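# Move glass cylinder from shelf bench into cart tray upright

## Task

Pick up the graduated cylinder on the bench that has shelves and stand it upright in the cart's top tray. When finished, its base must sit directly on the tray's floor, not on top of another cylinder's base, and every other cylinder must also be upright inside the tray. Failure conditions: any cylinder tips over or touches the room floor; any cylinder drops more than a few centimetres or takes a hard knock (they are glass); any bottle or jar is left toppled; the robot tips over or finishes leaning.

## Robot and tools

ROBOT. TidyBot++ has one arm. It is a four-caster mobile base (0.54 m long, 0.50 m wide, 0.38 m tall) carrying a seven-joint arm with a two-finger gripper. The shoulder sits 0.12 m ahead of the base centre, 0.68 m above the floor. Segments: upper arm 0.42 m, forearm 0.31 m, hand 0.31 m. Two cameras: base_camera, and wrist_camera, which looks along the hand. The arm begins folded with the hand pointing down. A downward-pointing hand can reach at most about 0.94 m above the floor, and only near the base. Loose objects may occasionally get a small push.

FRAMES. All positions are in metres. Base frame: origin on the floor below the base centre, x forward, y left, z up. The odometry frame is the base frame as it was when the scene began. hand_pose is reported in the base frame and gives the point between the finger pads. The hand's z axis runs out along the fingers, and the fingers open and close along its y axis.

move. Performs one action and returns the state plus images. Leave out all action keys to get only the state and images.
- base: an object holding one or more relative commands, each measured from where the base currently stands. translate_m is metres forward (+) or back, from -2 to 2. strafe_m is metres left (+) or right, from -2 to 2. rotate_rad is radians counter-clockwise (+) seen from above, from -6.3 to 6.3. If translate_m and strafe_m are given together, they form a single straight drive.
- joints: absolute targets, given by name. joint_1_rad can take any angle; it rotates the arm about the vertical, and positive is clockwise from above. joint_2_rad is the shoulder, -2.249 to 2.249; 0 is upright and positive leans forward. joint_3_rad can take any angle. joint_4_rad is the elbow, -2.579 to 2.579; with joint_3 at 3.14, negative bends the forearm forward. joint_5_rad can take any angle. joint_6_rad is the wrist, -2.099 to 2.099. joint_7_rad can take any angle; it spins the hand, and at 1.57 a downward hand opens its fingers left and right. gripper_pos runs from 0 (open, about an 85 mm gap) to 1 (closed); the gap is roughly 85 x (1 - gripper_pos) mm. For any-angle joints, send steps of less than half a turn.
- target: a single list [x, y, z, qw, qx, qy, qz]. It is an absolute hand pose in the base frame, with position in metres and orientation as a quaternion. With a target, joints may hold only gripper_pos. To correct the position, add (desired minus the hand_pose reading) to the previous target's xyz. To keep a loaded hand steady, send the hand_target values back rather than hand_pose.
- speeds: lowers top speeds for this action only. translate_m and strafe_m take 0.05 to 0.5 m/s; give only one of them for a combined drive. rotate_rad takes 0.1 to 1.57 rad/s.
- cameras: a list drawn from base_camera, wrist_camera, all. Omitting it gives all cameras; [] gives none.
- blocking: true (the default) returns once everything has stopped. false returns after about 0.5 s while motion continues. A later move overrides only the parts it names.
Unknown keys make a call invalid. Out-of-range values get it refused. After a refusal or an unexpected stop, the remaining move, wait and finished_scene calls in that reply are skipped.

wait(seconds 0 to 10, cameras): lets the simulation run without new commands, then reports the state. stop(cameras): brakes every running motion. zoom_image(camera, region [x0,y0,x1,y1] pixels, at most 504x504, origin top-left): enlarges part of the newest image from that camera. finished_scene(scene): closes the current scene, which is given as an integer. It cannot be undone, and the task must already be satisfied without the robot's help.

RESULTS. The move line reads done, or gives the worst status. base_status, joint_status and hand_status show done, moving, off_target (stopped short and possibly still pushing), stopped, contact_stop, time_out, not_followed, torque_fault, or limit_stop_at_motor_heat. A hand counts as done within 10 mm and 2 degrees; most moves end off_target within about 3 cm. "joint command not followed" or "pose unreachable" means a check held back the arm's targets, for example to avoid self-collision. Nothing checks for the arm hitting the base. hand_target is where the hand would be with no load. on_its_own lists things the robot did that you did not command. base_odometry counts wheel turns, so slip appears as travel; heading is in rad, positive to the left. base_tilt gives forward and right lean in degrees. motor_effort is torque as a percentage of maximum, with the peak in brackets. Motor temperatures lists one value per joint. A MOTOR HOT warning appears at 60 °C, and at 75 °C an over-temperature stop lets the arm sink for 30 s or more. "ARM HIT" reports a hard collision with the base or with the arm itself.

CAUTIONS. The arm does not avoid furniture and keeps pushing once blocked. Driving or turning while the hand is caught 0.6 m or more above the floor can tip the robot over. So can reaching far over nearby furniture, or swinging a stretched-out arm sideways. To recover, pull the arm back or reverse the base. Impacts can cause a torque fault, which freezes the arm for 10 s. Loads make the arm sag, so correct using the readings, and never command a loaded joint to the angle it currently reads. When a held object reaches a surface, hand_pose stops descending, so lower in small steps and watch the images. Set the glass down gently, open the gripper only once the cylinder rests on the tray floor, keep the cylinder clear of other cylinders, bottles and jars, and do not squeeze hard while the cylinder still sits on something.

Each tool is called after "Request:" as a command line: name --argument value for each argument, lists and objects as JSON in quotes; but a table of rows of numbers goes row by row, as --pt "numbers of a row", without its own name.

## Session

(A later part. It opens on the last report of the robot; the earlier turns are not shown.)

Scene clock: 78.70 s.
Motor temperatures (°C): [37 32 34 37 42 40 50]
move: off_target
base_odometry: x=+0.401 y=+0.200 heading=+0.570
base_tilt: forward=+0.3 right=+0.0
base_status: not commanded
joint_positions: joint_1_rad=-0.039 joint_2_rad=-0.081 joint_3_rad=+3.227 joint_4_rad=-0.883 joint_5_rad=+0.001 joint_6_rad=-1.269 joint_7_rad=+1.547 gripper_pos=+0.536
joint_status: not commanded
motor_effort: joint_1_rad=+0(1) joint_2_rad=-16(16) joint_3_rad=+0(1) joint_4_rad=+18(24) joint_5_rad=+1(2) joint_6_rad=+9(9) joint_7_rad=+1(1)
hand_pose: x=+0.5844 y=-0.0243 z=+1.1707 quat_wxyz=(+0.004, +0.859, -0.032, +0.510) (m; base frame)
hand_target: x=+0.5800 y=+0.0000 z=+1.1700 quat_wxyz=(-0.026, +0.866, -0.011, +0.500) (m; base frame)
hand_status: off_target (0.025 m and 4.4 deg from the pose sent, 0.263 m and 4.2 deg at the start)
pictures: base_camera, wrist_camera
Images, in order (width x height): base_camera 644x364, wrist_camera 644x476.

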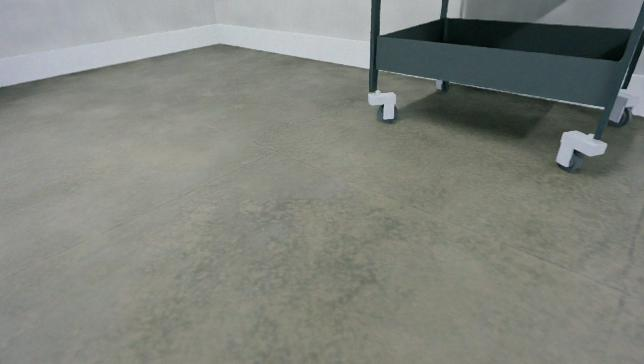

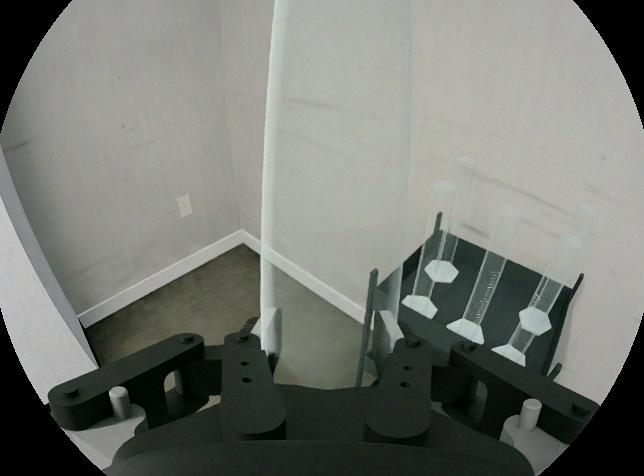

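Request:
move --base '{"translate_m":-1.555,"strafe_m":-0.175}' --speeds '{"translate_m":0.4}' --cameras '[]'

Request:
move --base '{"rotate_rad":-2.141}' --speeds '{"rotate_rad":0.8}' --target '[0.615, 0.0, 1.06, -0.029, 0.7065, -0.0134, 0.7065]'

Scene clock: 138.50 s.
Motor temperatures (°C): [37 32 34 38 42 40 50]
move: done
base_odometry: x=-0.814 y=-0.787 heading=+0.570
base_tilt: forward=+0.3 right=+0.0
base_status: done
joint_positions: joint_1_rad=-0.035 joint_2_rad=-0.063 joint_3_rad=+3.223 joint_4_rad=-0.878 joint_5_rad=-0.002 joint_6_rad=-1.276 joint_7_rad=+1.547 gripper_pos=+0.536
joint_status: not commanded
motor_effort: joint_1_rad=-1(3) joint_2_rad=-16(21) joint_3_rad=+0(2) joint_4_rad=+18(19) joint_5_rad=+0(2) joint_6_rad=+8(9) joint_7_rad=+1(1)
hand_pose: x=+0.5919 y=-0.0224 z=+1.1626 quat_wxyz=(+0.002, +0.865, -0.032, +0.501) (m; base frame)
hand_target: x=+0.5800 y=+0.0000 z=+1.1700 quat_wxyz=(-0.026, +0.866, -0.011, +0.500) (m; base frame)
hand_status: not commanded
pictures: none
No camera images: "cameras" was empty.

Scene clock: 142.17 s.
Motor temperatures (°C): [37 32 34 38 42 40 50]
move: off_target
base_odometry: x=-0.814 y=-0.787 heading=-1.570
base_tilt: forward=+0.3 right=+0.0
base_status: done
joint_positions: joint_1_rad=-0.101 joint_2_rad=-0.282 joint_3_rad=+3.235 joint_4_rad=-1.964 joint_5_rad=-0.005 joint_6_rad=+0.020 joint_7_rad=+1.547 gripper_pos=+0.536
joint_status: not commanded
motor_effort: joint_1_rad=-1(2) joint_2_rad=-14(19) joint_3_rad=+0(2) joint_4_rad=+23(24) joint_5_rad=+1(2) joint_6_rad=+9(10) joint_7_rad=+1(1)
hand_pose: x=+0.6257 y=-0.0017 z=+1.0227 quat_wxyz=(-0.023, +0.739, -0.015, +0.674) (m; base frame)
hand_target: x=+0.6150 y=+0.0000 z=+1.0600 quat_wxyz=(-0.029, +0.707, -0.013, +0.707) (m; base frame)
hand_status: off_target (0.039 m and 5.3 deg from the pose sent, 0.108 m and 30.1 deg at the start)
pictures: base_camera, wrist_camera
Images, in order (width x height): base_camera 644x364, wrist_camera 644x476.

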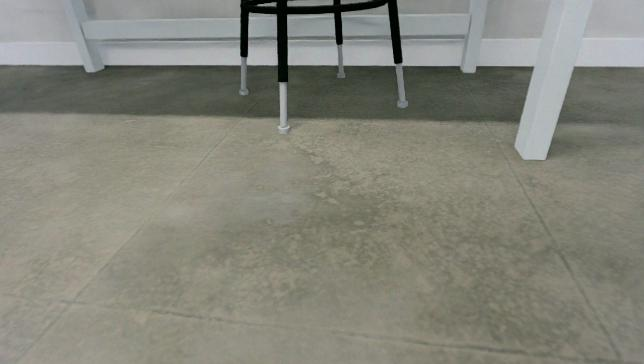

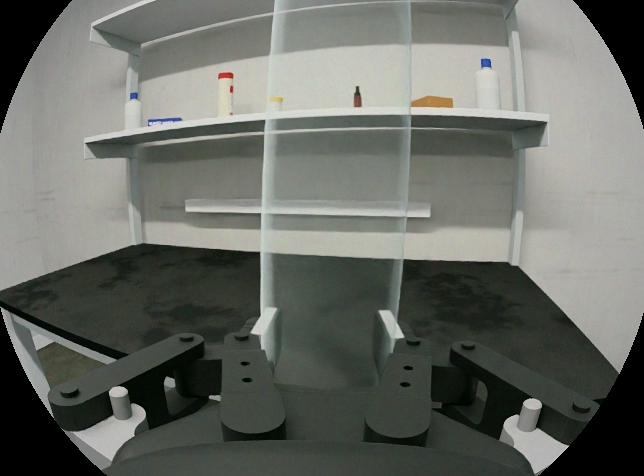

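Request:
move --target '[0.615,0,1.06,-0.011,0.690,0.006,0.724]'

Scene clock: 152.77 s.
Motor temperatures (°C): [37 32 34 38 42 40 50]
move: off_target
base_odometry: x=-0.814 y=-0.787 heading=-1.570
base_tilt: forward=+0.3 right=+0.0
base_status: not commanded
joint_positions: joint_1_rad=-0.101 joint_2_rad=-0.282 joint_3_rad=+3.235 joint_4_rad=-2.011 joint_5_rad=+0.000 joint_6_rad=+0.122 joint_7_rad=+1.547 gripper_pos=+0.536
joint_status: not commanded
motor_effort: joint_1_rad=-1(1) joint_2_rad=-14(14) joint_3_rad=+0(0) joint_4_rad=+23(24) joint_5_rad=+1(1) joint_6_rad=+9(11) joint_7_rad=+1(1)
hand_pose: x=+0.6248 y=-0.0017 z=+1.0246 quat_wxyz=(-0.022, +0.720, -0.013, +0.693) (m; base frame)
hand_target: x=+0.6150 y=+0.0000 z=+1.0600 quat_wxyz=(-0.011, +0.690, +0.006, +0.724) (m; base frame)
hand_status: off_target (0.037 m and 5.5 deg from the pose sent, 0.039 m and 8.5 deg at the start)
pictures: base_camera, wrist_camera
Images, in order (width x height): base_camera 644x364, wrist_camera 644x476.

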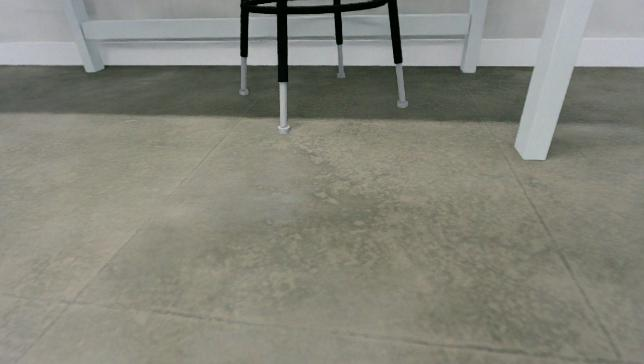

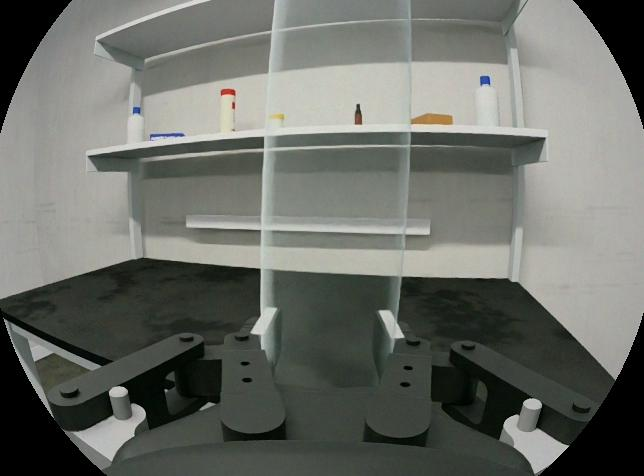

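Request:
move --target '[0.615,0,1.06,0.007,0.690,0.024,0.723]' --cameras '[]'

Request:
move --base '{"translate_m":0.5}' --speeds '{"translate_m":0.2}' --cameras '["wrist_camera"]'

Scene clock: 156.73 s.
Motor temperatures (°C): [37 32 34 38 42 40 50]
move: off_target
base_odometry: x=-0.814 y=-0.787 heading=-1.570
base_tilt: forward=+0.3 right=+0.0
base_status: not commanded
joint_positions: joint_1_rad=-0.101 joint_2_rad=-0.282 joint_3_rad=+3.235 joint_4_rad=-2.011 joint_5_rad=+0.015 joint_6_rad=+0.122 joint_7_rad=+1.558 gripper_pos=+0.536
joint_status: not commanded
motor_effort: joint_1_rad=-1(1) joint_2_rad=-13(14) joint_3_rad=+0(0) joint_4_rad=+23(23) joint_5_rad=+1(1) joint_6_rad=+9(10) joint_7_rad=+1(1)
hand_pose: x=+0.6248 y=-0.0012 z=+1.0246 quat_wxyz=(-0.013, +0.720, -0.003, +0.694) (m; base frame)
hand_target: x=+0.6150 y=+0.0000 z=+1.0600 quat_wxyz=(+0.007, +0.690, +0.024, +0.723) (m; base frame)
hand_status: off_target (0.037 m and 6.2 deg from the pose sent, 0.037 m and 7.3 deg at the start)
pictures: none
No camera images: "cameras" was empty.

Scene clock: 160.00 s.
Motor temperatures (°C): [37 32 34 38 42 40 50]
move: done
base_odometry: x=-0.813 y=-1.287 heading=-1.571
base_tilt: forward=+0.3 right=+0.0
base_status: done
joint_positions: joint_1_rad=-0.101 joint_2_rad=-0.290 joint_3_rad=+3.235 joint_4_rad=-2.012 joint_5_rad=+0.015 joint_6_rad=+0.122 joint_7_rad=+1.558 gripper_pos=+0.536
joint_status: not commanded
motor_effort: joint_1_rad=+0(1) joint_2_rad=-13(16) joint_3_rad=+0(1) joint_4_rad=+23(24) joint_5_rad=+1(1) joint_6_rad=+10(10) joint_7_rad=+1(1)
hand_pose: x=+0.6221 y=-0.0014 z=+1.0285 quat_wxyz=(-0.014, +0.718, -0.004, +0.696) (m; base frame)
hand_target: x=+0.6150 y=+0.0000 z=+1.0600 quat_wxyz=(+0.007, +0.690, +0.024, +0.723) (m; base frame)
hand_status: not commanded
pictures: wrist_camera
Images, in order (width x height): wrist_camera 644x476.

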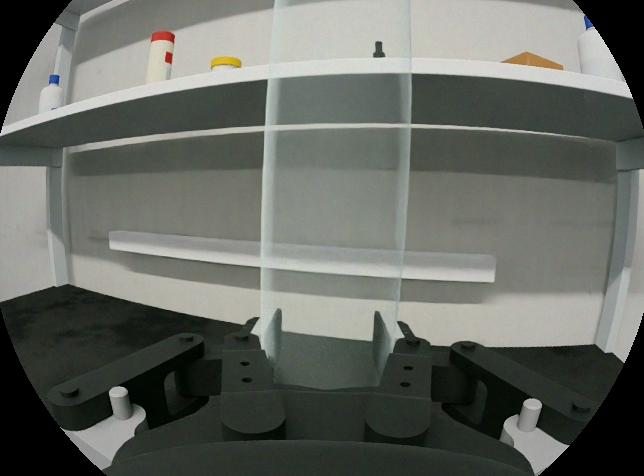

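Request:
move --target '[0.615,0,1.035,0.007,0.690,0.024,0.723]' --cameras '[]'

Request:
move --target '[0.615,0,1.022,0.007,0.690,0.024,0.723]' --cameras '[]'

Request:
move --target '[0.615,0,1.01,0.007,0.690,0.024,0.723]' --cameras '["wrist_camera"]'

Scene clock: 163.33 s.
Motor temperatures (°C): [37 32 34 38 42 40 50]
move: off_target
base_odometry: x=-0.813 y=-1.287 heading=-1.571
base_tilt: forward=+0.3 right=+0.0
base_status: not commanded
joint_positions: joint_1_rad=-0.101 joint_2_rad=-0.290 joint_3_rad=+3.235 joint_4_rad=-2.086 joint_5_rad=+0.015 joint_6_rad=+0.200 joint_7_rad=+1.558 gripper_pos=+0.536
joint_status: not commanded
motor_effort: joint_1_rad=-1(1) joint_2_rad=-13(14) joint_3_rad=+0(0) joint_4_rad=+23(24) joint_5_rad=+1(1) joint_6_rad=+10(11) joint_7_rad=+1(1)
hand_pose: x=+0.6177 y=-0.0005 z=+1.0065 quat_wxyz=(-0.014, +0.716, -0.003, +0.698) (m; base frame)
hand_target: x=+0.6150 y=+0.0000 z=+1.0350 quat_wxyz=(+0.007, +0.690, +0.024, +0.723) (m; base frame)
hand_status: off_target (0.029 m and 5.8 deg from the pose sent, 0.010 m and 5.9 deg at the start)
pictures: none
No camera images: "cameras" was empty.

Scene clock: 164.03 s.
Motor temperatures (°C): [37 32 34 38 42 40 50]
move: off_target
base_odometry: x=-0.813 y=-1.287 heading=-1.571
base_tilt: forward=+0.3 right=+0.0
base_status: not commanded
joint_positions: joint_1_rad=-0.101 joint_2_rad=-0.290 joint_3_rad=+3.235 joint_4_rad=-2.122 joint_5_rad=+0.015 joint_6_rad=+0.248 joint_7_rad=+1.558 gripper_pos=+0.536
joint_status: not commanded
motor_effort: joint_1_rad=-1(1) joint_2_rad=-13(14) joint_3_rad=+0(0) joint_4_rad=+23(24) joint_5_rad=+1(2) joint_6_rad=+10(10) joint_7_rad=+1(1)
hand_pose: x=+0.6151 y=-0.0001 z=+0.9993 quat_wxyz=(-0.014, +0.712, -0.003, +0.702) (m; base frame)
hand_target: x=+0.6150 y=+0.0000 z=+1.0220 quat_wxyz=(+0.007, +0.690, +0.024, +0.723) (m; base frame)
hand_status: off_target (0.023 m and 5.3 deg from the pose sent, 0.016 m and 5.8 deg at the start)
pictures: none
No camera images: "cameras" was empty.

Scene clock: 164.70 s.
Motor temperatures (°C): [37 32 34 38 42 40 50]
move: off_target
base_odometry: x=-0.813 y=-1.287 heading=-1.571
base_tilt: forward=+0.3 right=+0.0
base_status: not commanded
joint_positions: joint_1_rad=-0.101 joint_2_rad=-0.289 joint_3_rad=+3.235 joint_4_rad=-2.156 joint_5_rad=+0.016 joint_6_rad=+0.292 joint_7_rad=+1.558 gripper_pos=+0.536
joint_status: not commanded
motor_effort: joint_1_rad=-1(1) joint_2_rad=-13(14) joint_3_rad=+0(0) joint_4_rad=+23(24) joint_5_rad=+1(1) joint_6_rad=+10(10) joint_7_rad=+1(1)
hand_pose: x=+0.6126 y=+0.0002 z=+0.9917 quat_wxyz=(-0.014, +0.709, -0.003, +0.705) (m; base frame)
hand_target: x=+0.6150 y=+0.0000 z=+1.0100 quat_wxyz=(+0.007, +0.690, +0.024, +0.723) (m; base frame)
hand_status: off_target (0.018 m and 4.9 deg from the pose sent, 0.011 m and 5.3 deg at the start)
pictures: wrist_camera
Images, in order (width x height): wrist_camera 644x476.

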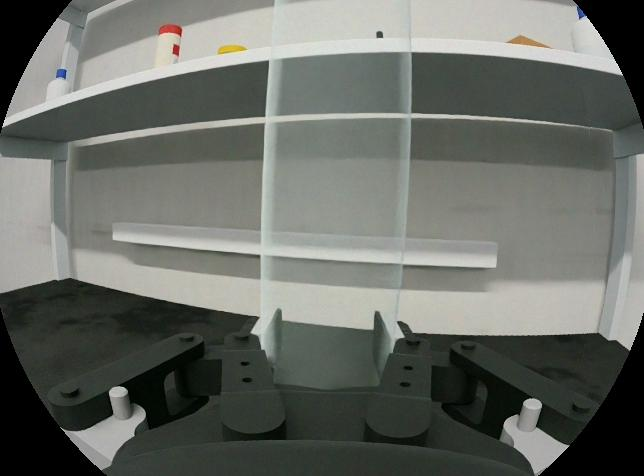

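Request:
move --target '[0.618,0,1.0,0.012,0.702,0.029,0.711]' --cameras '[]'

Request:
move --target '[0.618,0,0.987,0.012,0.704,0.029,0.709]' --cameras '["wrist_camera"]'

Scene clock: 166.97 s.
Motor temperatures (°C): [37 32 34 38 42 40 50]
move: off_target
base_odometry: x=-0.813 y=-1.287 heading=-1.571
base_tilt: forward=+0.3 right=+0.0
base_status: not commanded
joint_positions: joint_1_rad=-0.101 joint_2_rad=-0.284 joint_3_rad=+3.235 joint_4_rad=-2.156 joint_5_rad=+0.019 joint_6_rad=+0.289 joint_7_rad=+1.558 gripper_pos=+0.536
joint_status: not commanded
motor_effort: joint_1_rad=-1(1) joint_2_rad=-13(14) joint_3_rad=+0(0) joint_4_rad=+22(23) joint_5_rad=+0(1) joint_6_rad=+10(10) joint_7_rad=+1(1)
hand_pose: x=+0.6141 y=+0.0007 z=+0.9883 quat_wxyz=(-0.013, +0.712, -0.001, +0.702) (m; base frame)
hand_target: x=+0.6180 y=+0.0000 z=+1.0000 quat_wxyz=(+0.012, +0.702, +0.029, +0.711) (m; base frame)
hand_status: off_target (0.012 m and 4.8 deg from the pose sent, 0.010 m and 4.8 deg at the start)
pictures: none
No camera images: "cameras" was empty.

Scene clock: 167.60 s.
Motor temperatures (°C): [37 32 34 38 42 40 50]
move: off_target
base_odometry: x=-0.813 y=-1.287 heading=-1.571
base_tilt: forward=+0.3 right=+0.0
base_status: not commanded
joint_positions: joint_1_rad=-0.100 joint_2_rad=-0.283 joint_3_rad=+3.235 joint_4_rad=-2.169 joint_5_rad=+0.022 joint_6_rad=+0.317 joint_7_rad=+1.558 gripper_pos=+0.536
joint_status: not commanded
motor_effort: joint_1_rad=-1(1) joint_2_rad=-11(13) joint_3_rad=+0(0) joint_4_rad=+20(23) joint_5_rad=+1(1) joint_6_rad=+8(10) joint_7_rad=+1(1)
hand_pose: x=+0.6130 y=+0.0007 z=+0.9887 quat_wxyz=(-0.013, +0.707, +0.000, +0.707) (m; base frame)
hand_target: x=+0.6180 y=+0.0000 z=+0.9870 quat_wxyz=(+0.012, +0.704, +0.029, +0.709) (m; base frame)
hand_status: off_target (0.005 m and 4.4 deg from the pose sent, 0.004 m and 4.7 deg at the start)
pictures: wrist_camera
Images, in order (width x height): wrist_camera 644x476.

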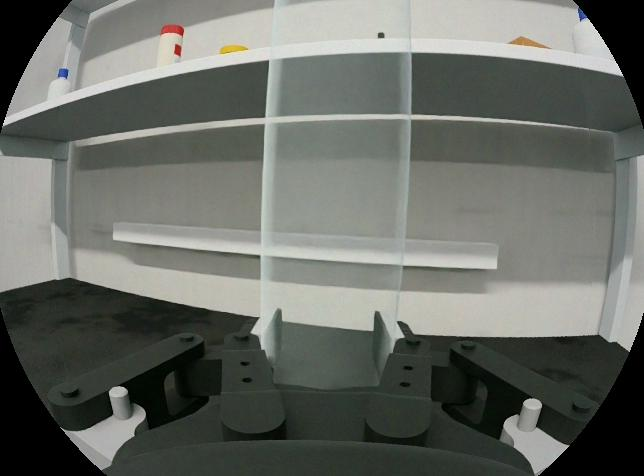

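Request:
move --target '[0.618,0,0.975,0.012,0.704,0.029,0.709]' --cameras '[]'

Request:
move --joints '{"gripper_pos":0.51}' --cameras '["wrist_camera"]'

Scene clock: 169.77 s.
Motor temperatures (°C): [37 32 34 38 42 40 50]
move: off_target
base_odometry: x=-0.813 y=-1.287 heading=-1.571
base_tilt: forward=+0.3 right=+0.0
base_status: not commanded
joint_positions: joint_1_rad=-0.097 joint_2_rad=-0.280 joint_3_rad=+3.235 joint_4_rad=-2.189 joint_5_rad=+0.023 joint_6_rad=+0.363 joint_7_rad=+1.558 gripper_pos=+0.538
joint_status: not commanded
motor_effort: joint_1_rad=+0(1) joint_2_rad=-10(11) joint_3_rad=+1(1) joint_4_rad=+18(20) joint_5_rad=+0(1) joint_6_rad=+7(8) joint_7_rad=+1(1)
hand_pose: x=+0.6118 y=-0.0006 z=+0.9895 quat_wxyz=(-0.011, +0.699, -0.001, +0.716) (m; base frame)
hand_target: x=+0.6180 y=+0.0000 z=+0.9750 quat_wxyz=(+0.012, +0.704, +0.029, +0.709) (m; base frame)
hand_status: off_target (0.016 m and 4.4 deg from the pose sent, 0.015 m and 4.4 deg at the start)
pictures: none
No camera images: "cameras" was empty.

Scene clock: 170.63 s.
Motor temperatures (°C): [37 32 34 38 42 40 50]
move: done
base_odometry: x=-0.813 y=-1.287 heading=-1.571
base_tilt: forward=+0.3 right=+0.0
base_status: not commanded
joint_positions: joint_1_rad=-0.096 joint_2_rad=-0.270 joint_3_rad=+3.235 joint_4_rad=-2.199 joint_5_rad=+0.023 joint_6_rad=+0.363 joint_7_rad=+1.558 gripper_pos=+0.510
joint_status: all done
motor_effort: joint_1_rad=+0(1) joint_2_rad=-12(12) joint_3_rad=+0(1) joint_4_rad=+20(21) joint_5_rad=+1(1) joint_6_rad=+8(8) joint_7_rad=+1(1)
hand_pose: x=+0.6138 y=-0.0005 z=+0.9789 quat_wxyz=(-0.011, +0.705, -0.001, +0.709) (m; base frame)
hand_target: x=+0.6180 y=+0.0000 z=+0.9750 quat_wxyz=(+0.012, +0.704, +0.029, +0.709) (m; base frame)
hand_status: not commanded
pictures: wrist_camera
Images, in order (width x height): wrist_camera 644x476.

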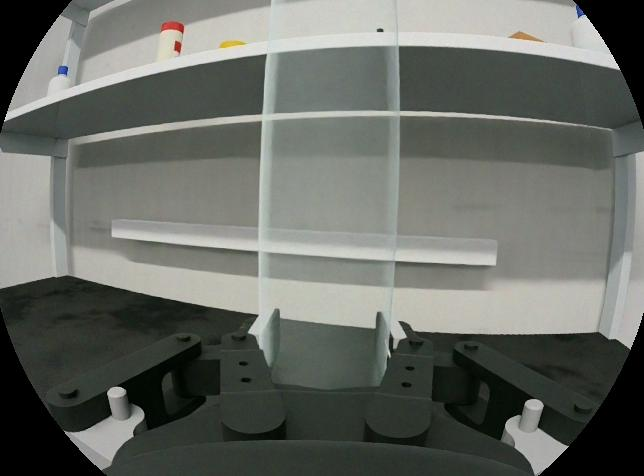

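Request:
move --joints '{"gripper_pos":0.4}' --cameras '["wrist_camera"]'

Request:
move --joints '{"gripper_pos":0.0}' --cameras '["wrist_camera"]'

Scene clock: 172.50 s.
Motor temperatures (°C): [37 32 34 38 42 40 50]
move: done
base_odometry: x=-0.813 y=-1.287 heading=-1.571
base_tilt: forward=+0.3 right=+0.0
base_status: not commanded
joint_positions: joint_1_rad=-0.096 joint_2_rad=-0.270 joint_3_rad=+3.235 joint_4_rad=-2.199 joint_5_rad=+0.023 joint_6_rad=+0.363 joint_7_rad=+1.558 gripper_pos=+0.400
joint_status: all done
motor_effort: joint_1_rad=-1(1) joint_2_rad=-11(12) joint_3_rad=+0(0) joint_4_rad=+20(20) joint_5_rad=+1(1) joint_6_rad=+8(9) joint_7_rad=+1(1)
hand_pose: x=+0.6138 y=-0.0005 z=+0.9789 quat_wxyz=(-0.011, +0.705, -0.001, +0.709) (m; base frame)
hand_target: x=+0.6180 y=+0.0000 z=+0.9750 quat_wxyz=(+0.012, +0.704, +0.029, +0.709) (m; base frame)
hand_status: not commanded
pictures: wrist_camera
Images, in order (width x height): wrist_camera 644x476.

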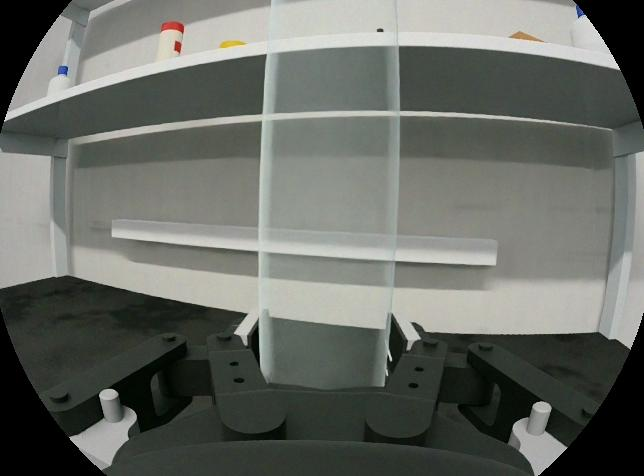

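Scene clock: 173.27 s.
Motor temperatures (°C): [37 32 34 38 42 40 50]
move: done
base_odometry: x=-0.813 y=-1.287 heading=-1.571
base_tilt: forward=+0.3 right=+0.0
base_status: not commanded
joint_positions: joint_1_rad=-0.096 joint_2_rad=-0.270 joint_3_rad=+3.235 joint_4_rad=-2.199 joint_5_rad=+0.023 joint_6_rad=+0.363 joint_7_rad=+1.558 gripper_pos=+0.000
joint_status: all done
motor_effort: joint_1_rad=-1(1) joint_2_rad=-12(12) joint_3_rad=+0(0) joint_4_rad=+20(20) joint_5_rad=+1(1) joint_6_rad=+8(8) joint_7_rad=+1(1)
hand_pose: x=+0.6138 y=-0.0005 z=+0.9789 quat_wxyz=(-0.011, +0.705, -0.001, +0.709) (m; base frame)
hand_target: x=+0.6180 y=+0.0000 z=+0.9750 quat_wxyz=(+0.012, +0.704, +0.029, +0.709) (m; base frame)
hand_status: not commanded
pictures: wrist_camera
Images, in order (width x height): wrist_camera 644x476.

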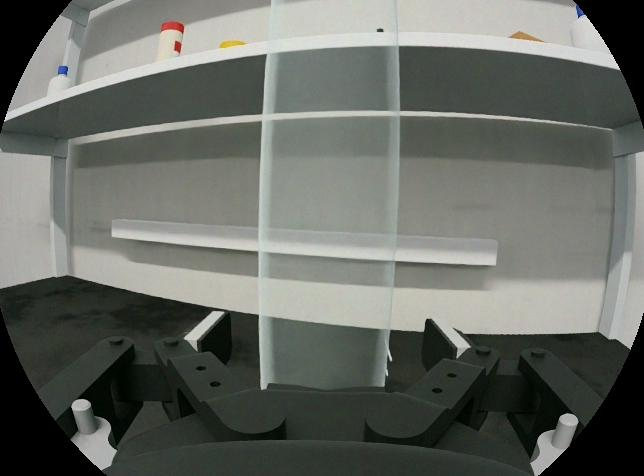

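Request:
move --base '{"translate_m":-0.5}' --speeds '{"translate_m":0.25}' --cameras '["wrist_camera"]'

Request:
move --base '{"rotate_rad":1.46}' --target '[0.58,0,1.17,-0.026,0.793,-0.011,0.609]'

Scene clock: 180.03 s.
Motor temperatures (°C): [37 32 34 38 42 40 50]
move: done
base_odometry: x=-0.813 y=-0.787 heading=-1.571
base_tilt: forward=+0.3 right=+0.0
base_status: done
joint_positions: joint_1_rad=-0.094 joint_2_rad=-0.254 joint_3_rad=+3.235 joint_4_rad=-2.200 joint_5_rad=+0.024 joint_6_rad=+0.363 joint_7_rad=+1.558 gripper_pos=+0.000
joint_status: not commanded
motor_effort: joint_1_rad=-1(1) joint_2_rad=-12(15) joint_3_rad=+0(1) joint_4_rad=+20(21) joint_5_rad=+1(2) joint_6_rad=+8(9) joint_7_rad=+1(1)
hand_pose: x=+0.6183 y=-0.0008 z=+0.9697 quat_wxyz=(-0.009, +0.712, -0.001, +0.702) (m; base frame)
hand_target: x=+0.6180 y=+0.0000 z=+0.9750 quat_wxyz=(+0.012, +0.704, +0.029, +0.709) (m; base frame)
hand_status: not commanded
pictures: wrist_camera
Images, in order (width x height): wrist_camera 644x476.

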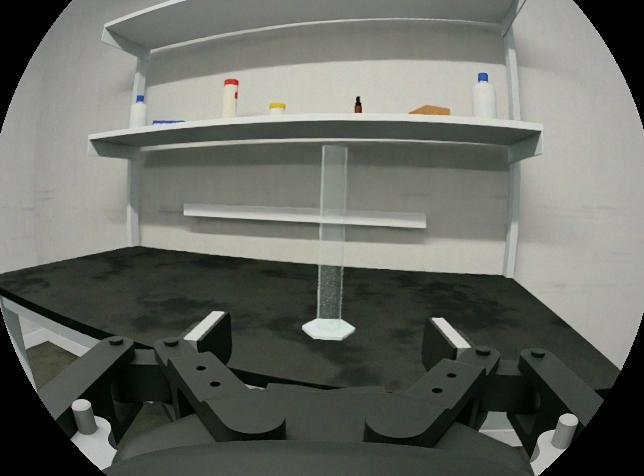

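Scene clock: 182.57 s.
Motor temperatures (°C): [37 32 34 38 42 40 50]
move: off_target
base_odometry: x=-0.813 y=-0.787 heading=-0.112
base_tilt: forward=+0.3 right=+0.0
base_status: done
joint_positions: joint_1_rad=-0.056 joint_2_rad=-0.254 joint_3_rad=+3.207 joint_4_rad=-1.318 joint_5_rad=+0.017 joint_6_rad=-0.747 joint_7_rad=+1.558 gripper_pos=+0.000
joint_status: not commanded
motor_effort: joint_1_rad=-1(2) joint_2_rad=-11(16) joint_3_rad=+0(3) joint_4_rad=+19(22) joint_5_rad=+1(2) joint_6_rad=+8(9) joint_7_rad=+1(1)
hand_pose: x=+0.5913 y=-0.0135 z=+1.1677 quat_wxyz=(+0.000, +0.787, -0.012, +0.617) (m; base frame)
hand_target: x=+0.5800 y=+0.0000 z=+1.1700 quat_wxyz=(-0.026, +0.793, -0.011, +0.609) (m; base frame)
hand_status: off_target (0.018 m and 3.2 deg from the pose sent, 0.204 m and 14.4 deg at the start)
pictures: base_camera, wrist_camera
Images, in order (width x height): base_camera 644x364, wrist_camera 644x476.

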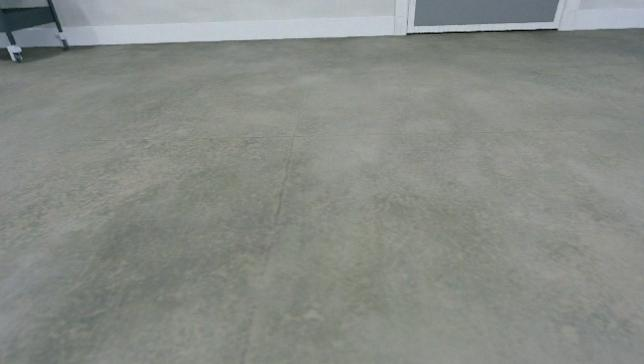

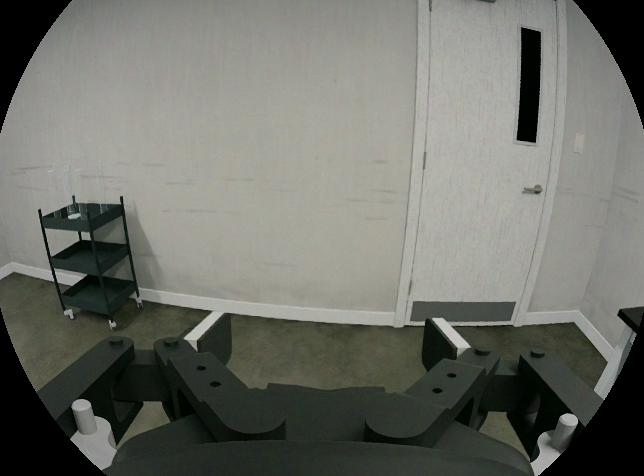

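Request:
move --base '{"translate_m":0.78,"strafe_m":1.40}'

Request:
zoom_image --camera "wrist_camera" --region '[120, 0, 540, 380]'

Scene clock: 187.83 s.
Motor temperatures (°C): [37 32 34 38 42 40 50]
move: done
base_odometry: x=+0.118 y=+0.518 heading=-0.111
base_tilt: forward=+0.3 right=+0.0
base_status: done
joint_positions: joint_1_rad=-0.051 joint_2_rad=-0.256 joint_3_rad=+3.204 joint_4_rad=-1.317 joint_5_rad=+0.015 joint_6_rad=-0.751 joint_7_rad=+1.558 gripper_pos=+0.000
joint_status: not commanded
motor_effort: joint_1_rad=+0(2) joint_2_rad=-11(14) joint_3_rad=+0(2) joint_4_rad=+19(20) joint_5_rad=+1(2) joint_6_rad=+8(8) joint_7_rad=+1(1)
hand_pose: x=+0.5901 y=-0.0139 z=+1.1679 quat_wxyz=(+0.000, +0.787, -0.012, +0.617) (m; base frame)
hand_target: x=+0.5800 y=+0.0000 z=+1.1700 quat_wxyz=(-0.026, +0.793, -0.011, +0.609) (m; base frame)
hand_status: not commanded
pictures: base_camera, wrist_camera
Images, in order (width x height): base_camera 644x364, wrist_camera 644x476.

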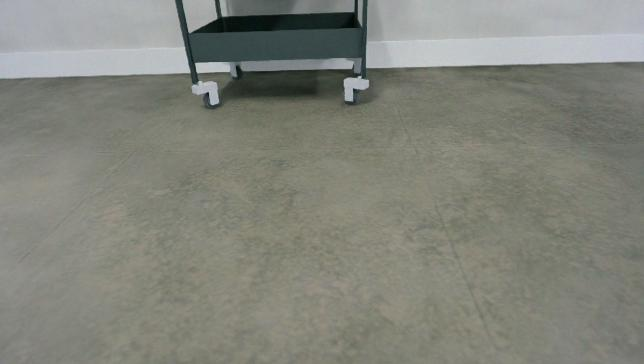

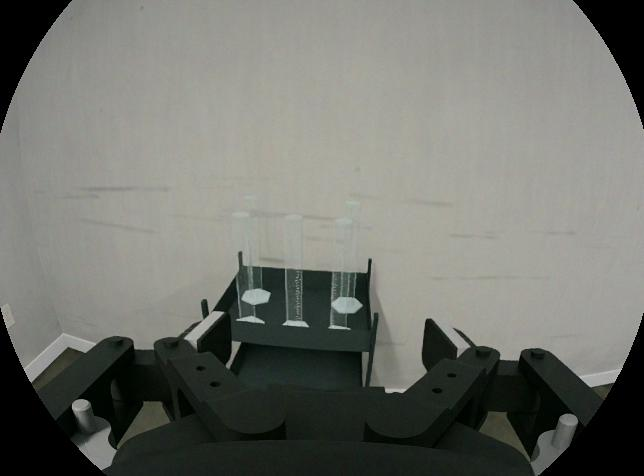

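Scaled by 1.200.

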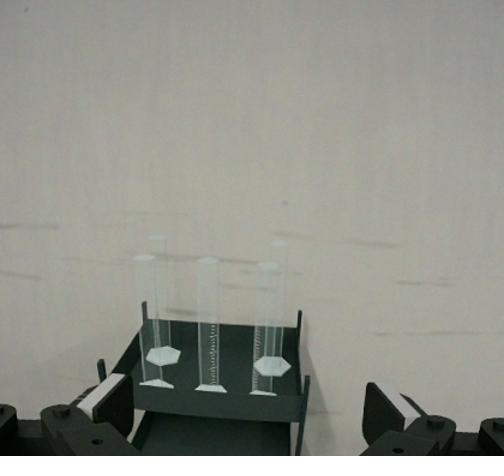

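Request:
move --base '{"translate_m":0.30,"strafe_m":0.09}' --target '[0.618,0,0.975,0.012,0.704,0.029,0.709]'

Request:
zoom_image --camera "wrist_camera" --region '[160, 60, 480, 380]'

Scene clock: 197.57 s.
Motor temperatures (°C): [37 32 34 38 42 40 50]
move: off_target
base_odometry: x=+0.426 y=+0.574 heading=-0.110
base_tilt: forward=+0.3 right=+0.0
base_status: done
joint_positions: joint_1_rad=-0.051 joint_2_rad=-0.249 joint_3_rad=+3.207 joint_4_rad=-2.198 joint_5_rad=+0.025 joint_6_rad=+0.343 joint_7_rad=+1.558 gripper_pos=+0.000
joint_status: not commanded
motor_effort: joint_1_rad=-1(1) joint_2_rad=-12(17) joint_3_rad=+0(1) joint_4_rad=+20(22) joint_5_rad=+1(1) joint_6_rad=+8(9) joint_7_rad=+1(1)
hand_pose: x=+0.6192 y=-0.0071 z=+0.9625 quat_wxyz=(-0.001, +0.720, -0.004, +0.694) (m; base frame)
hand_target: x=+0.6180 y=+0.0000 z=+0.9750 quat_wxyz=(+0.012, +0.704, +0.029, +0.709) (m; base frame)
hand_status: off_target (0.014 m and 4.7 deg from the pose sent, 0.195 m and 15.1 deg at the start)
pictures: base_camera, wrist_camera
Images, in order (width x height): base_camera 644x364, wrist_camera 644x476.

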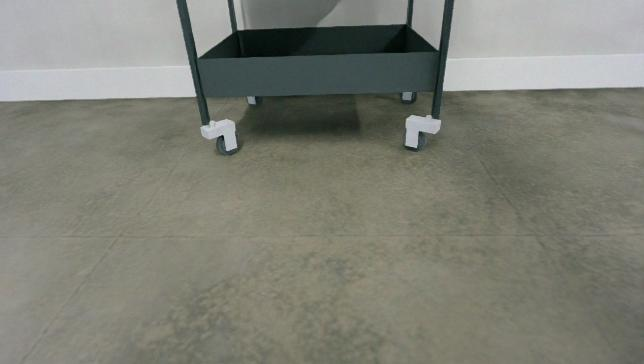

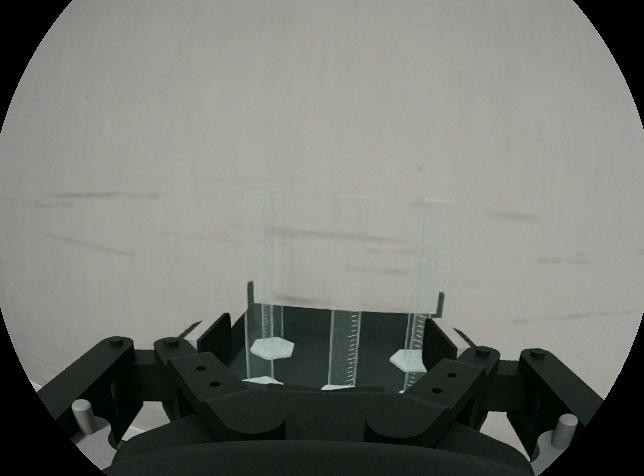

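Scaled by 1.575.

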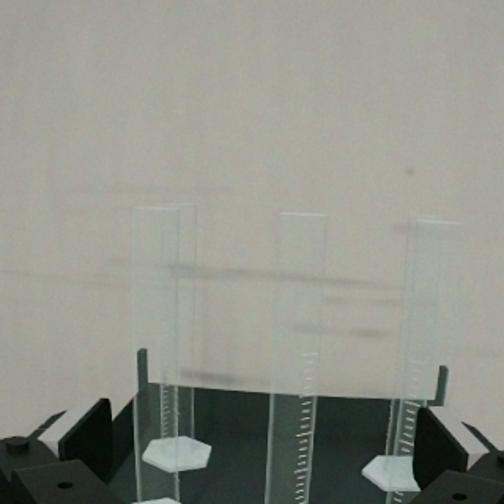

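Request:
move --base '{"translate_m":0.20,"strafe_m":-0.028}' --target '[0.618,0.003,0.915,0.012,0.699,0.029,0.714]' --speeds '{"translate_m":0.2}'

Request:
zoom_image --camera "wrist_camera" --region '[120, 40, 540, 400]'

Scene clock: 202.70 s.
Motor temperatures (°C): [37 32 34 38 42 40 50]
move: off_target
base_odometry: x=+0.622 y=+0.525 heading=-0.110
base_tilt: forward=+0.3 right=+0.0
base_status: done
joint_positions: joint_1_rad=-0.038 joint_2_rad=-0.156 joint_3_rad=+3.204 joint_4_rad=-2.367 joint_5_rad=+0.025 joint_6_rad=+0.625 joint_7_rad=+1.558 gripper_pos=+0.000
joint_status: not commanded
motor_effort: joint_1_rad=-1(1) joint_2_rad=-13(15) joint_3_rad=+0(1) joint_4_rad=+18(20) joint_5_rad=+1(1) joint_6_rad=+8(9) joint_7_rad=+1(1)
hand_pose: x=+0.6177 y=-0.0081 z=+0.9053 quat_wxyz=(+0.002, +0.712, -0.004, +0.702) (m; base frame)
hand_target: x=+0.6180 y=+0.0030 z=+0.9150 quat_wxyz=(+0.012, +0.699, +0.029, +0.714) (m; base frame)
hand_status: off_target (0.015 m and 4.5 deg from the pose sent, 0.049 m and 5.2 deg at the start)
pictures: base_camera, wrist_camera
Images, in order (width x height): base_camera 644x364, wrist_camera 644x476.

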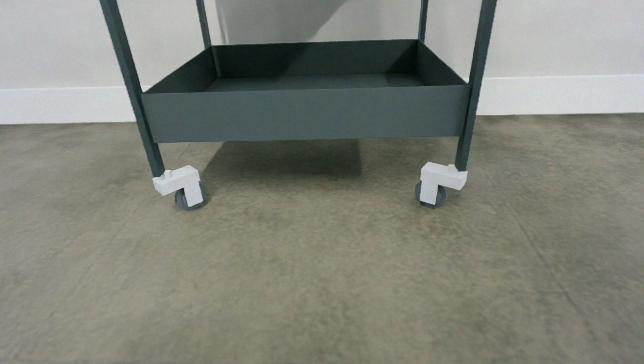

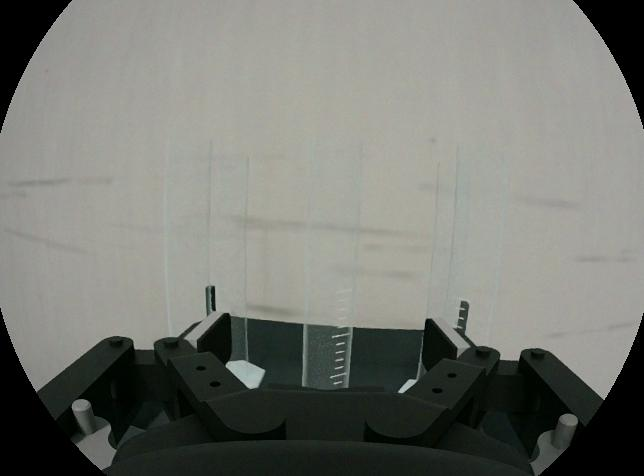

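Scaled by 1.200.

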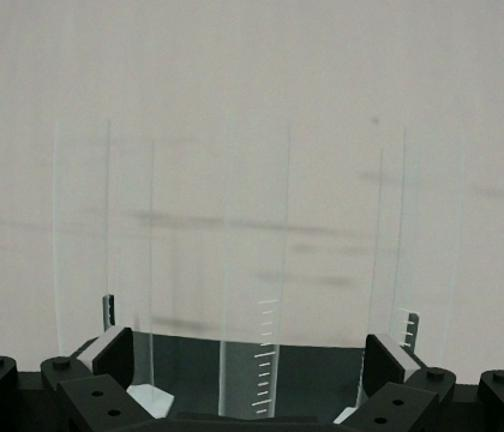

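Request:
move --base '{"translate_m":0.12}' --speeds '{"translate_m":0.1}' --cameras '["wrist_camera"]'

Request:
zoom_image --camera "wrist_camera" --region '[80, 0, 584, 476]'

Scene clock: 207.63 s.
Motor temperatures (°C): [37 32 34 38 42 40 50]
move: done
base_odometry: x=+0.742 y=+0.511 heading=-0.110
base_tilt: forward=+0.3 right=+0.0
base_status: done
joint_positions: joint_1_rad=-0.038 joint_2_rad=-0.154 joint_3_rad=+3.203 joint_4_rad=-2.367 joint_5_rad=+0.025 joint_6_rad=+0.627 joint_7_rad=+1.558 gripper_pos=+0.000
joint_status: not commanded
motor_effort: joint_1_rad=-1(1) joint_2_rad=-13(16) joint_3_rad=+0(1) joint_4_rad=+17(19) joint_5_rad=+1(1) joint_6_rad=+8(9) joint_7_rad=+1(1)
hand_pose: x=+0.6180 y=-0.0079 z=+0.9046 quat_wxyz=(+0.002, +0.712, -0.004, +0.702) (m; base frame)
hand_target: x=+0.6180 y=+0.0030 z=+0.9150 quat_wxyz=(+0.012, +0.699, +0.029, +0.714) (m; base frame)
hand_status: not commanded
pictures: wrist_camera
Images, in order (width x height): wrist_camera 644x476.

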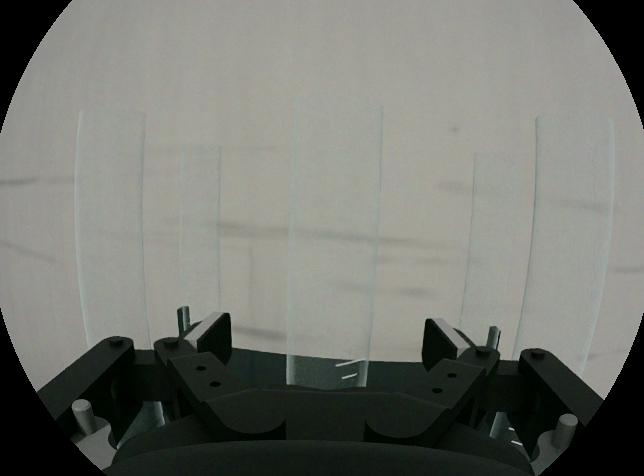

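Scaled by 1.000.

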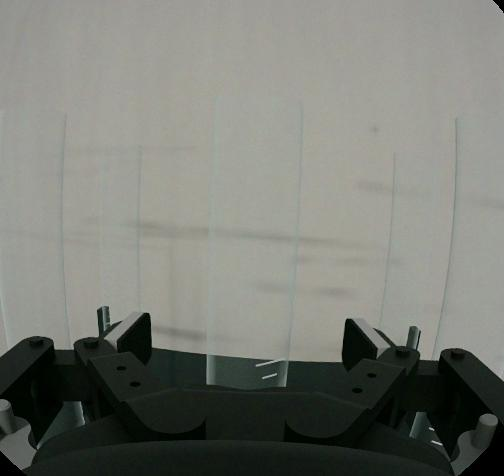

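Request:
move --base '{"translate_m":0.07,"strafe_m":-0.002}' --speeds '{"translate_m":0.08}' --cameras '["wrist_camera"]'

Request:
zoom_image --camera "wrist_camera" --region '[80, 0, 584, 476]'

Scene clock: 211.13 s.
Motor temperatures (°C): [37 32 34 38 42 40 50]
move: done
base_odometry: x=+0.811 y=+0.502 heading=-0.110
base_tilt: forward=+0.3 right=+0.0
base_status: done
joint_positions: joint_1_rad=-0.038 joint_2_rad=-0.153 joint_3_rad=+3.203 joint_4_rad=-2.367 joint_5_rad=+0.025 joint_6_rad=+0.628 joint_7_rad=+1.558 gripper_pos=+0.000
joint_status: not commanded
motor_effort: joint_1_rad=+0(1) joint_2_rad=-14(15) joint_3_rad=+1(1) joint_4_rad=+17(19) joint_5_rad=+1(1) joint_6_rad=+8(8) joint_7_rad=+1(1)
hand_pose: x=+0.6182 y=-0.0079 z=+0.9043 quat_wxyz=(+0.002, +0.713, -0.004, +0.702) (m; base frame)
hand_target: x=+0.6180 y=+0.0030 z=+0.9150 quat_wxyz=(+0.012, +0.699, +0.029, +0.714) (m; base frame)
hand_status: not commanded
pictures: wrist_camera
Images, in order (width x height): wrist_camera 644x476.

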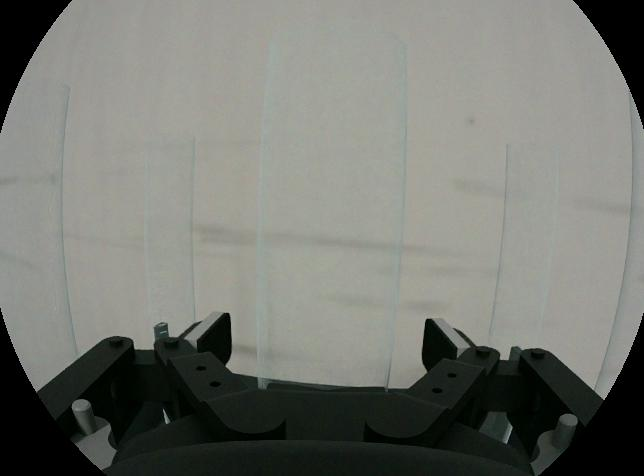

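Scaled by 1.000.

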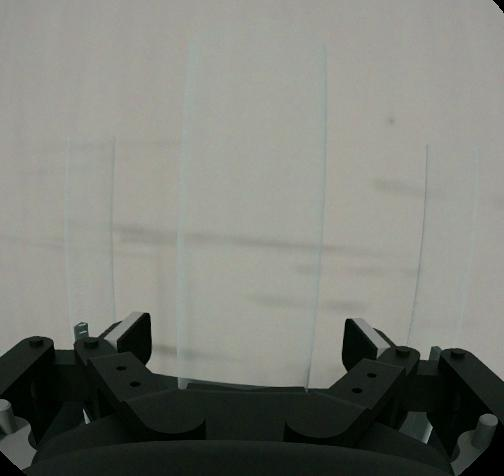

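Request:
move --joints '{"gripper_pos":0.4}' --cameras '[]'

Request:
move --joints '{"gripper_pos":0.5}' --cameras '["wrist_camera"]'

Request:
move --joints '{"gripper_pos":0.57}' --cameras '["wrist_camera"]'

Scene clock: 216.63 s.
Motor temperatures (°C): [37 32 34 38 42 40 50]
move: done
base_odometry: x=+0.811 y=+0.502 heading=-0.110
base_tilt: forward=+0.3 right=+0.0
base_status: not commanded
joint_positions: joint_1_rad=-0.038 joint_2_rad=-0.153 joint_3_rad=+3.203 joint_4_rad=-2.367 joint_5_rad=+0.025 joint_6_rad=+0.628 joint_7_rad=+1.558 gripper_pos=+0.400
joint_status: all done
motor_effort: joint_1_rad=+0(1) joint_2_rad=-13(13) joint_3_rad=+1(1) joint_4_rad=+18(18) joint_5_rad=+1(1) joint_6_rad=+9(9) joint_7_rad=+1(1)
hand_pose: x=+0.6182 y=-0.0079 z=+0.9043 quat_wxyz=(+0.002, +0.713, -0.004, +0.702) (m; base frame)
hand_target: x=+0.6180 y=+0.0030 z=+0.9150 quat_wxyz=(+0.012, +0.699, +0.029, +0.714) (m; base frame)
hand_status: not commanded
pictures: none
No camera images: "cameras" was empty.

Scene clock: 217.17 s.
Motor temperatures (°C): [37 32 34 38 42 40 50]
move: done
base_odometry: x=+0.811 y=+0.502 heading=-0.110
base_tilt: forward=+0.3 right=+0.0
base_status: not commanded
joint_positions: joint_1_rad=-0.038 joint_2_rad=-0.153 joint_3_rad=+3.203 joint_4_rad=-2.367 joint_5_rad=+0.025 joint_6_rad=+0.628 joint_7_rad=+1.558 gripper_pos=+0.498
joint_status: all done
motor_effort: joint_1_rad=+0(1) joint_2_rad=-13(14) joint_3_rad=+1(1) joint_4_rad=+18(18) joint_5_rad=+0(1) joint_6_rad=+8(8) joint_7_rad=+1(1)
hand_pose: x=+0.6182 y=-0.0077 z=+0.9043 quat_wxyz=(+0.002, +0.713, -0.004, +0.702) (m; base frame)
hand_target: x=+0.6180 y=+0.0030 z=+0.9150 quat_wxyz=(+0.012, +0.699, +0.029, +0.714) (m; base frame)
hand_status: not commanded
pictures: wrist_camera
Images, in order (width x height): wrist_camera 644x476.

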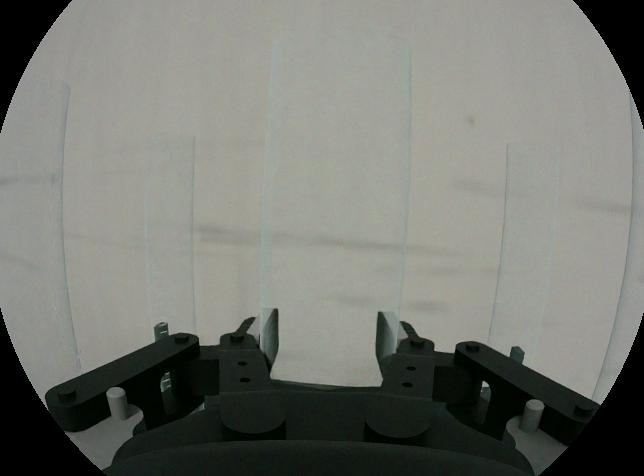

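Scene clock: 217.63 s.
Motor temperatures (°C): [37 32 34 38 42 40 50]
move: off_target
base_odometry: x=+0.811 y=+0.502 heading=-0.110
base_tilt: forward=+0.3 right=+0.0
base_status: not commanded
joint_positions: joint_1_rad=-0.037 joint_2_rad=-0.153 joint_3_rad=+3.202 joint_4_rad=-2.368 joint_5_rad=+0.025 joint_6_rad=+0.628 joint_7_rad=+1.558 gripper_pos=+0.520
joint_status: gripper_pos off_target (ended at +0.520, target +0.570)
motor_effort: joint_1_rad=-1(1) joint_2_rad=-14(15) joint_3_rad=+0(1) joint_4_rad=+18(19) joint_5_rad=+0(1) joint_6_rad=+8(9) joint_7_rad=+1(1)
hand_pose: x=+0.6181 y=-0.0076 z=+0.9042 quat_wxyz=(+0.002, +0.713, -0.004, +0.701) (m; base frame)
hand_target: x=+0.6180 y=+0.0030 z=+0.9150 quat_wxyz=(+0.012, +0.699, +0.029, +0.714) (m; base frame)
hand_status: not commanded
pictures: wrist_camera
Images, in order (width x height): wrist_camera 644x476.

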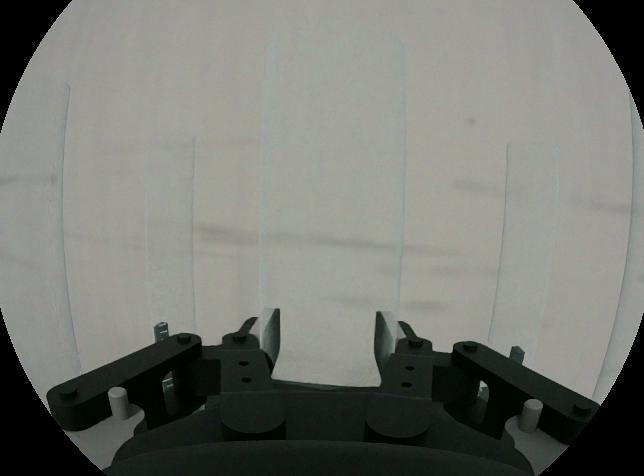

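Request:
move --joints '{"gripper_pos":0.7}' --cameras '[]'

Request:
move --target '[0.618,0.003,0.95,0.012,0.699,0.029,0.714]' --cameras '["wrist_camera"]'

Scene clock: 219.93 s.
Motor temperatures (°C): [37 32 34 38 42 40 50]
move: off_target
base_odometry: x=+0.811 y=+0.502 heading=-0.110
base_tilt: forward=+0.3 right=+0.0
base_status: not commanded
joint_positions: joint_1_rad=-0.037 joint_2_rad=-0.153 joint_3_rad=+3.202 joint_4_rad=-2.368 joint_5_rad=+0.025 joint_6_rad=+0.628 joint_7_rad=+1.558 gripper_pos=+0.520
joint_status: gripper_pos off_target (ended at +0.520, target +0.700)
motor_effort: joint_1_rad=-1(1) joint_2_rad=-14(14) joint_3_rad=+0(1) joint_4_rad=+18(18) joint_5_rad=+1(1) joint_6_rad=+8(9) joint_7_rad=+1(1)
hand_pose: x=+0.6181 y=-0.0076 z=+0.9042 quat_wxyz=(+0.002, +0.713, -0.004, +0.701) (m; base frame)
hand_target: x=+0.6180 y=+0.0030 z=+0.9150 quat_wxyz=(+0.012, +0.699, +0.029, +0.714) (m; base frame)
hand_status: not commanded
pictures: none
No camera images: "cameras" was empty.

Scene clock: 220.87 s.
Motor temperatures (°C): [37 32 34 38 42 40 50]
move: off_target
base_odometry: x=+0.811 y=+0.502 heading=-0.110
base_tilt: forward=+0.3 right=+0.0
base_status: not commanded
joint_positions: joint_1_rad=-0.037 joint_2_rad=-0.185 joint_3_rad=+3.202 joint_4_rad=-2.312 joint_5_rad=+0.025 joint_6_rad=+0.544 joint_7_rad=+1.558 gripper_pos=+0.520
joint_status: not commanded
motor_effort: joint_1_rad=+0(1) joint_2_rad=-15(16) joint_3_rad=+0(1) joint_4_rad=+20(21) joint_5_rad=+1(1) joint_6_rad=+9(10) joint_7_rad=+1(1)
hand_pose: x=+0.6205 y=-0.0087 z=+0.9254 quat_wxyz=(+0.002, +0.712, -0.005, +0.703) (m; base frame)
hand_target: x=+0.6180 y=+0.0030 z=+0.9500 quat_wxyz=(+0.012, +0.699, +0.029, +0.714) (m; base frame)
hand_status: off_target (0.027 m and 4.5 deg from the pose sent, 0.047 m and 4.5 deg at the start)
pictures: wrist_camera
Images, in order (width x height): wrist_camera 644x476.

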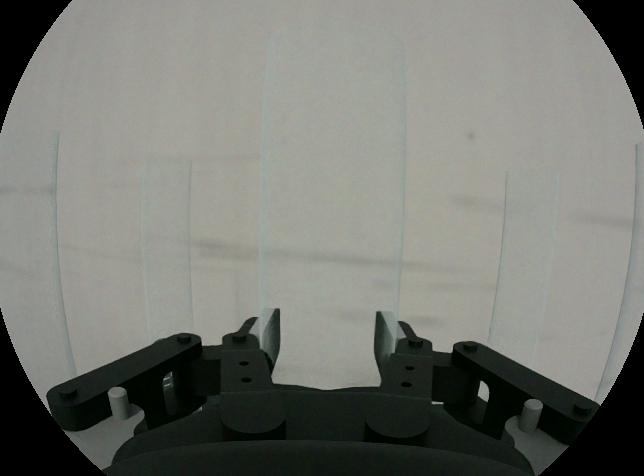

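Request:
move --base '{"translate_m":0.10}' --speeds '{"translate_m":0.07}' --cameras '["wrist_camera"]'

Scene clock: 225.87 s.
Motor temperatures (°C): [37 32 34 38 42 40 50]
move: done
base_odometry: x=+0.911 y=+0.491 heading=-0.110
base_tilt: forward=+0.3 right=+0.0
base_status: done
joint_positions: joint_1_rad=-0.037 joint_2_rad=-0.190 joint_3_rad=+3.202 joint_4_rad=-2.312 joint_5_rad=+0.025 joint_6_rad=+0.544 joint_7_rad=+1.558 gripper_pos=+0.520
joint_status: not commanded
motor_effort: joint_1_rad=+0(1) joint_2_rad=-14(17) joint_3_rad=+0(1) joint_4_rad=+20(22) joint_5_rad=+1(1) joint_6_rad=+10(10) joint_7_rad=+1(1)
hand_pose: x=+0.6194 y=-0.0087 z=+0.9280 quat_wxyz=(+0.002, +0.710, -0.005, +0.704) (m; base frame)
hand_target: x=+0.6180 y=+0.0030 z=+0.9500 quat_wxyz=(+0.012, +0.699, +0.029, +0.714) (m; base frame)
hand_status: not commanded
pictures: wrist_camera
Images, in order (width x height): wrist_camera 644x476.

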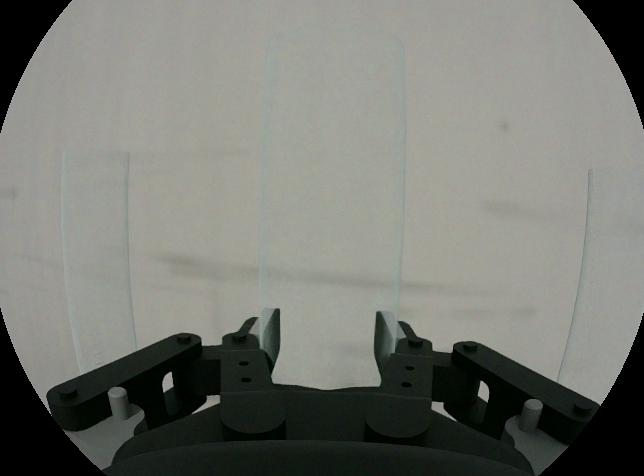

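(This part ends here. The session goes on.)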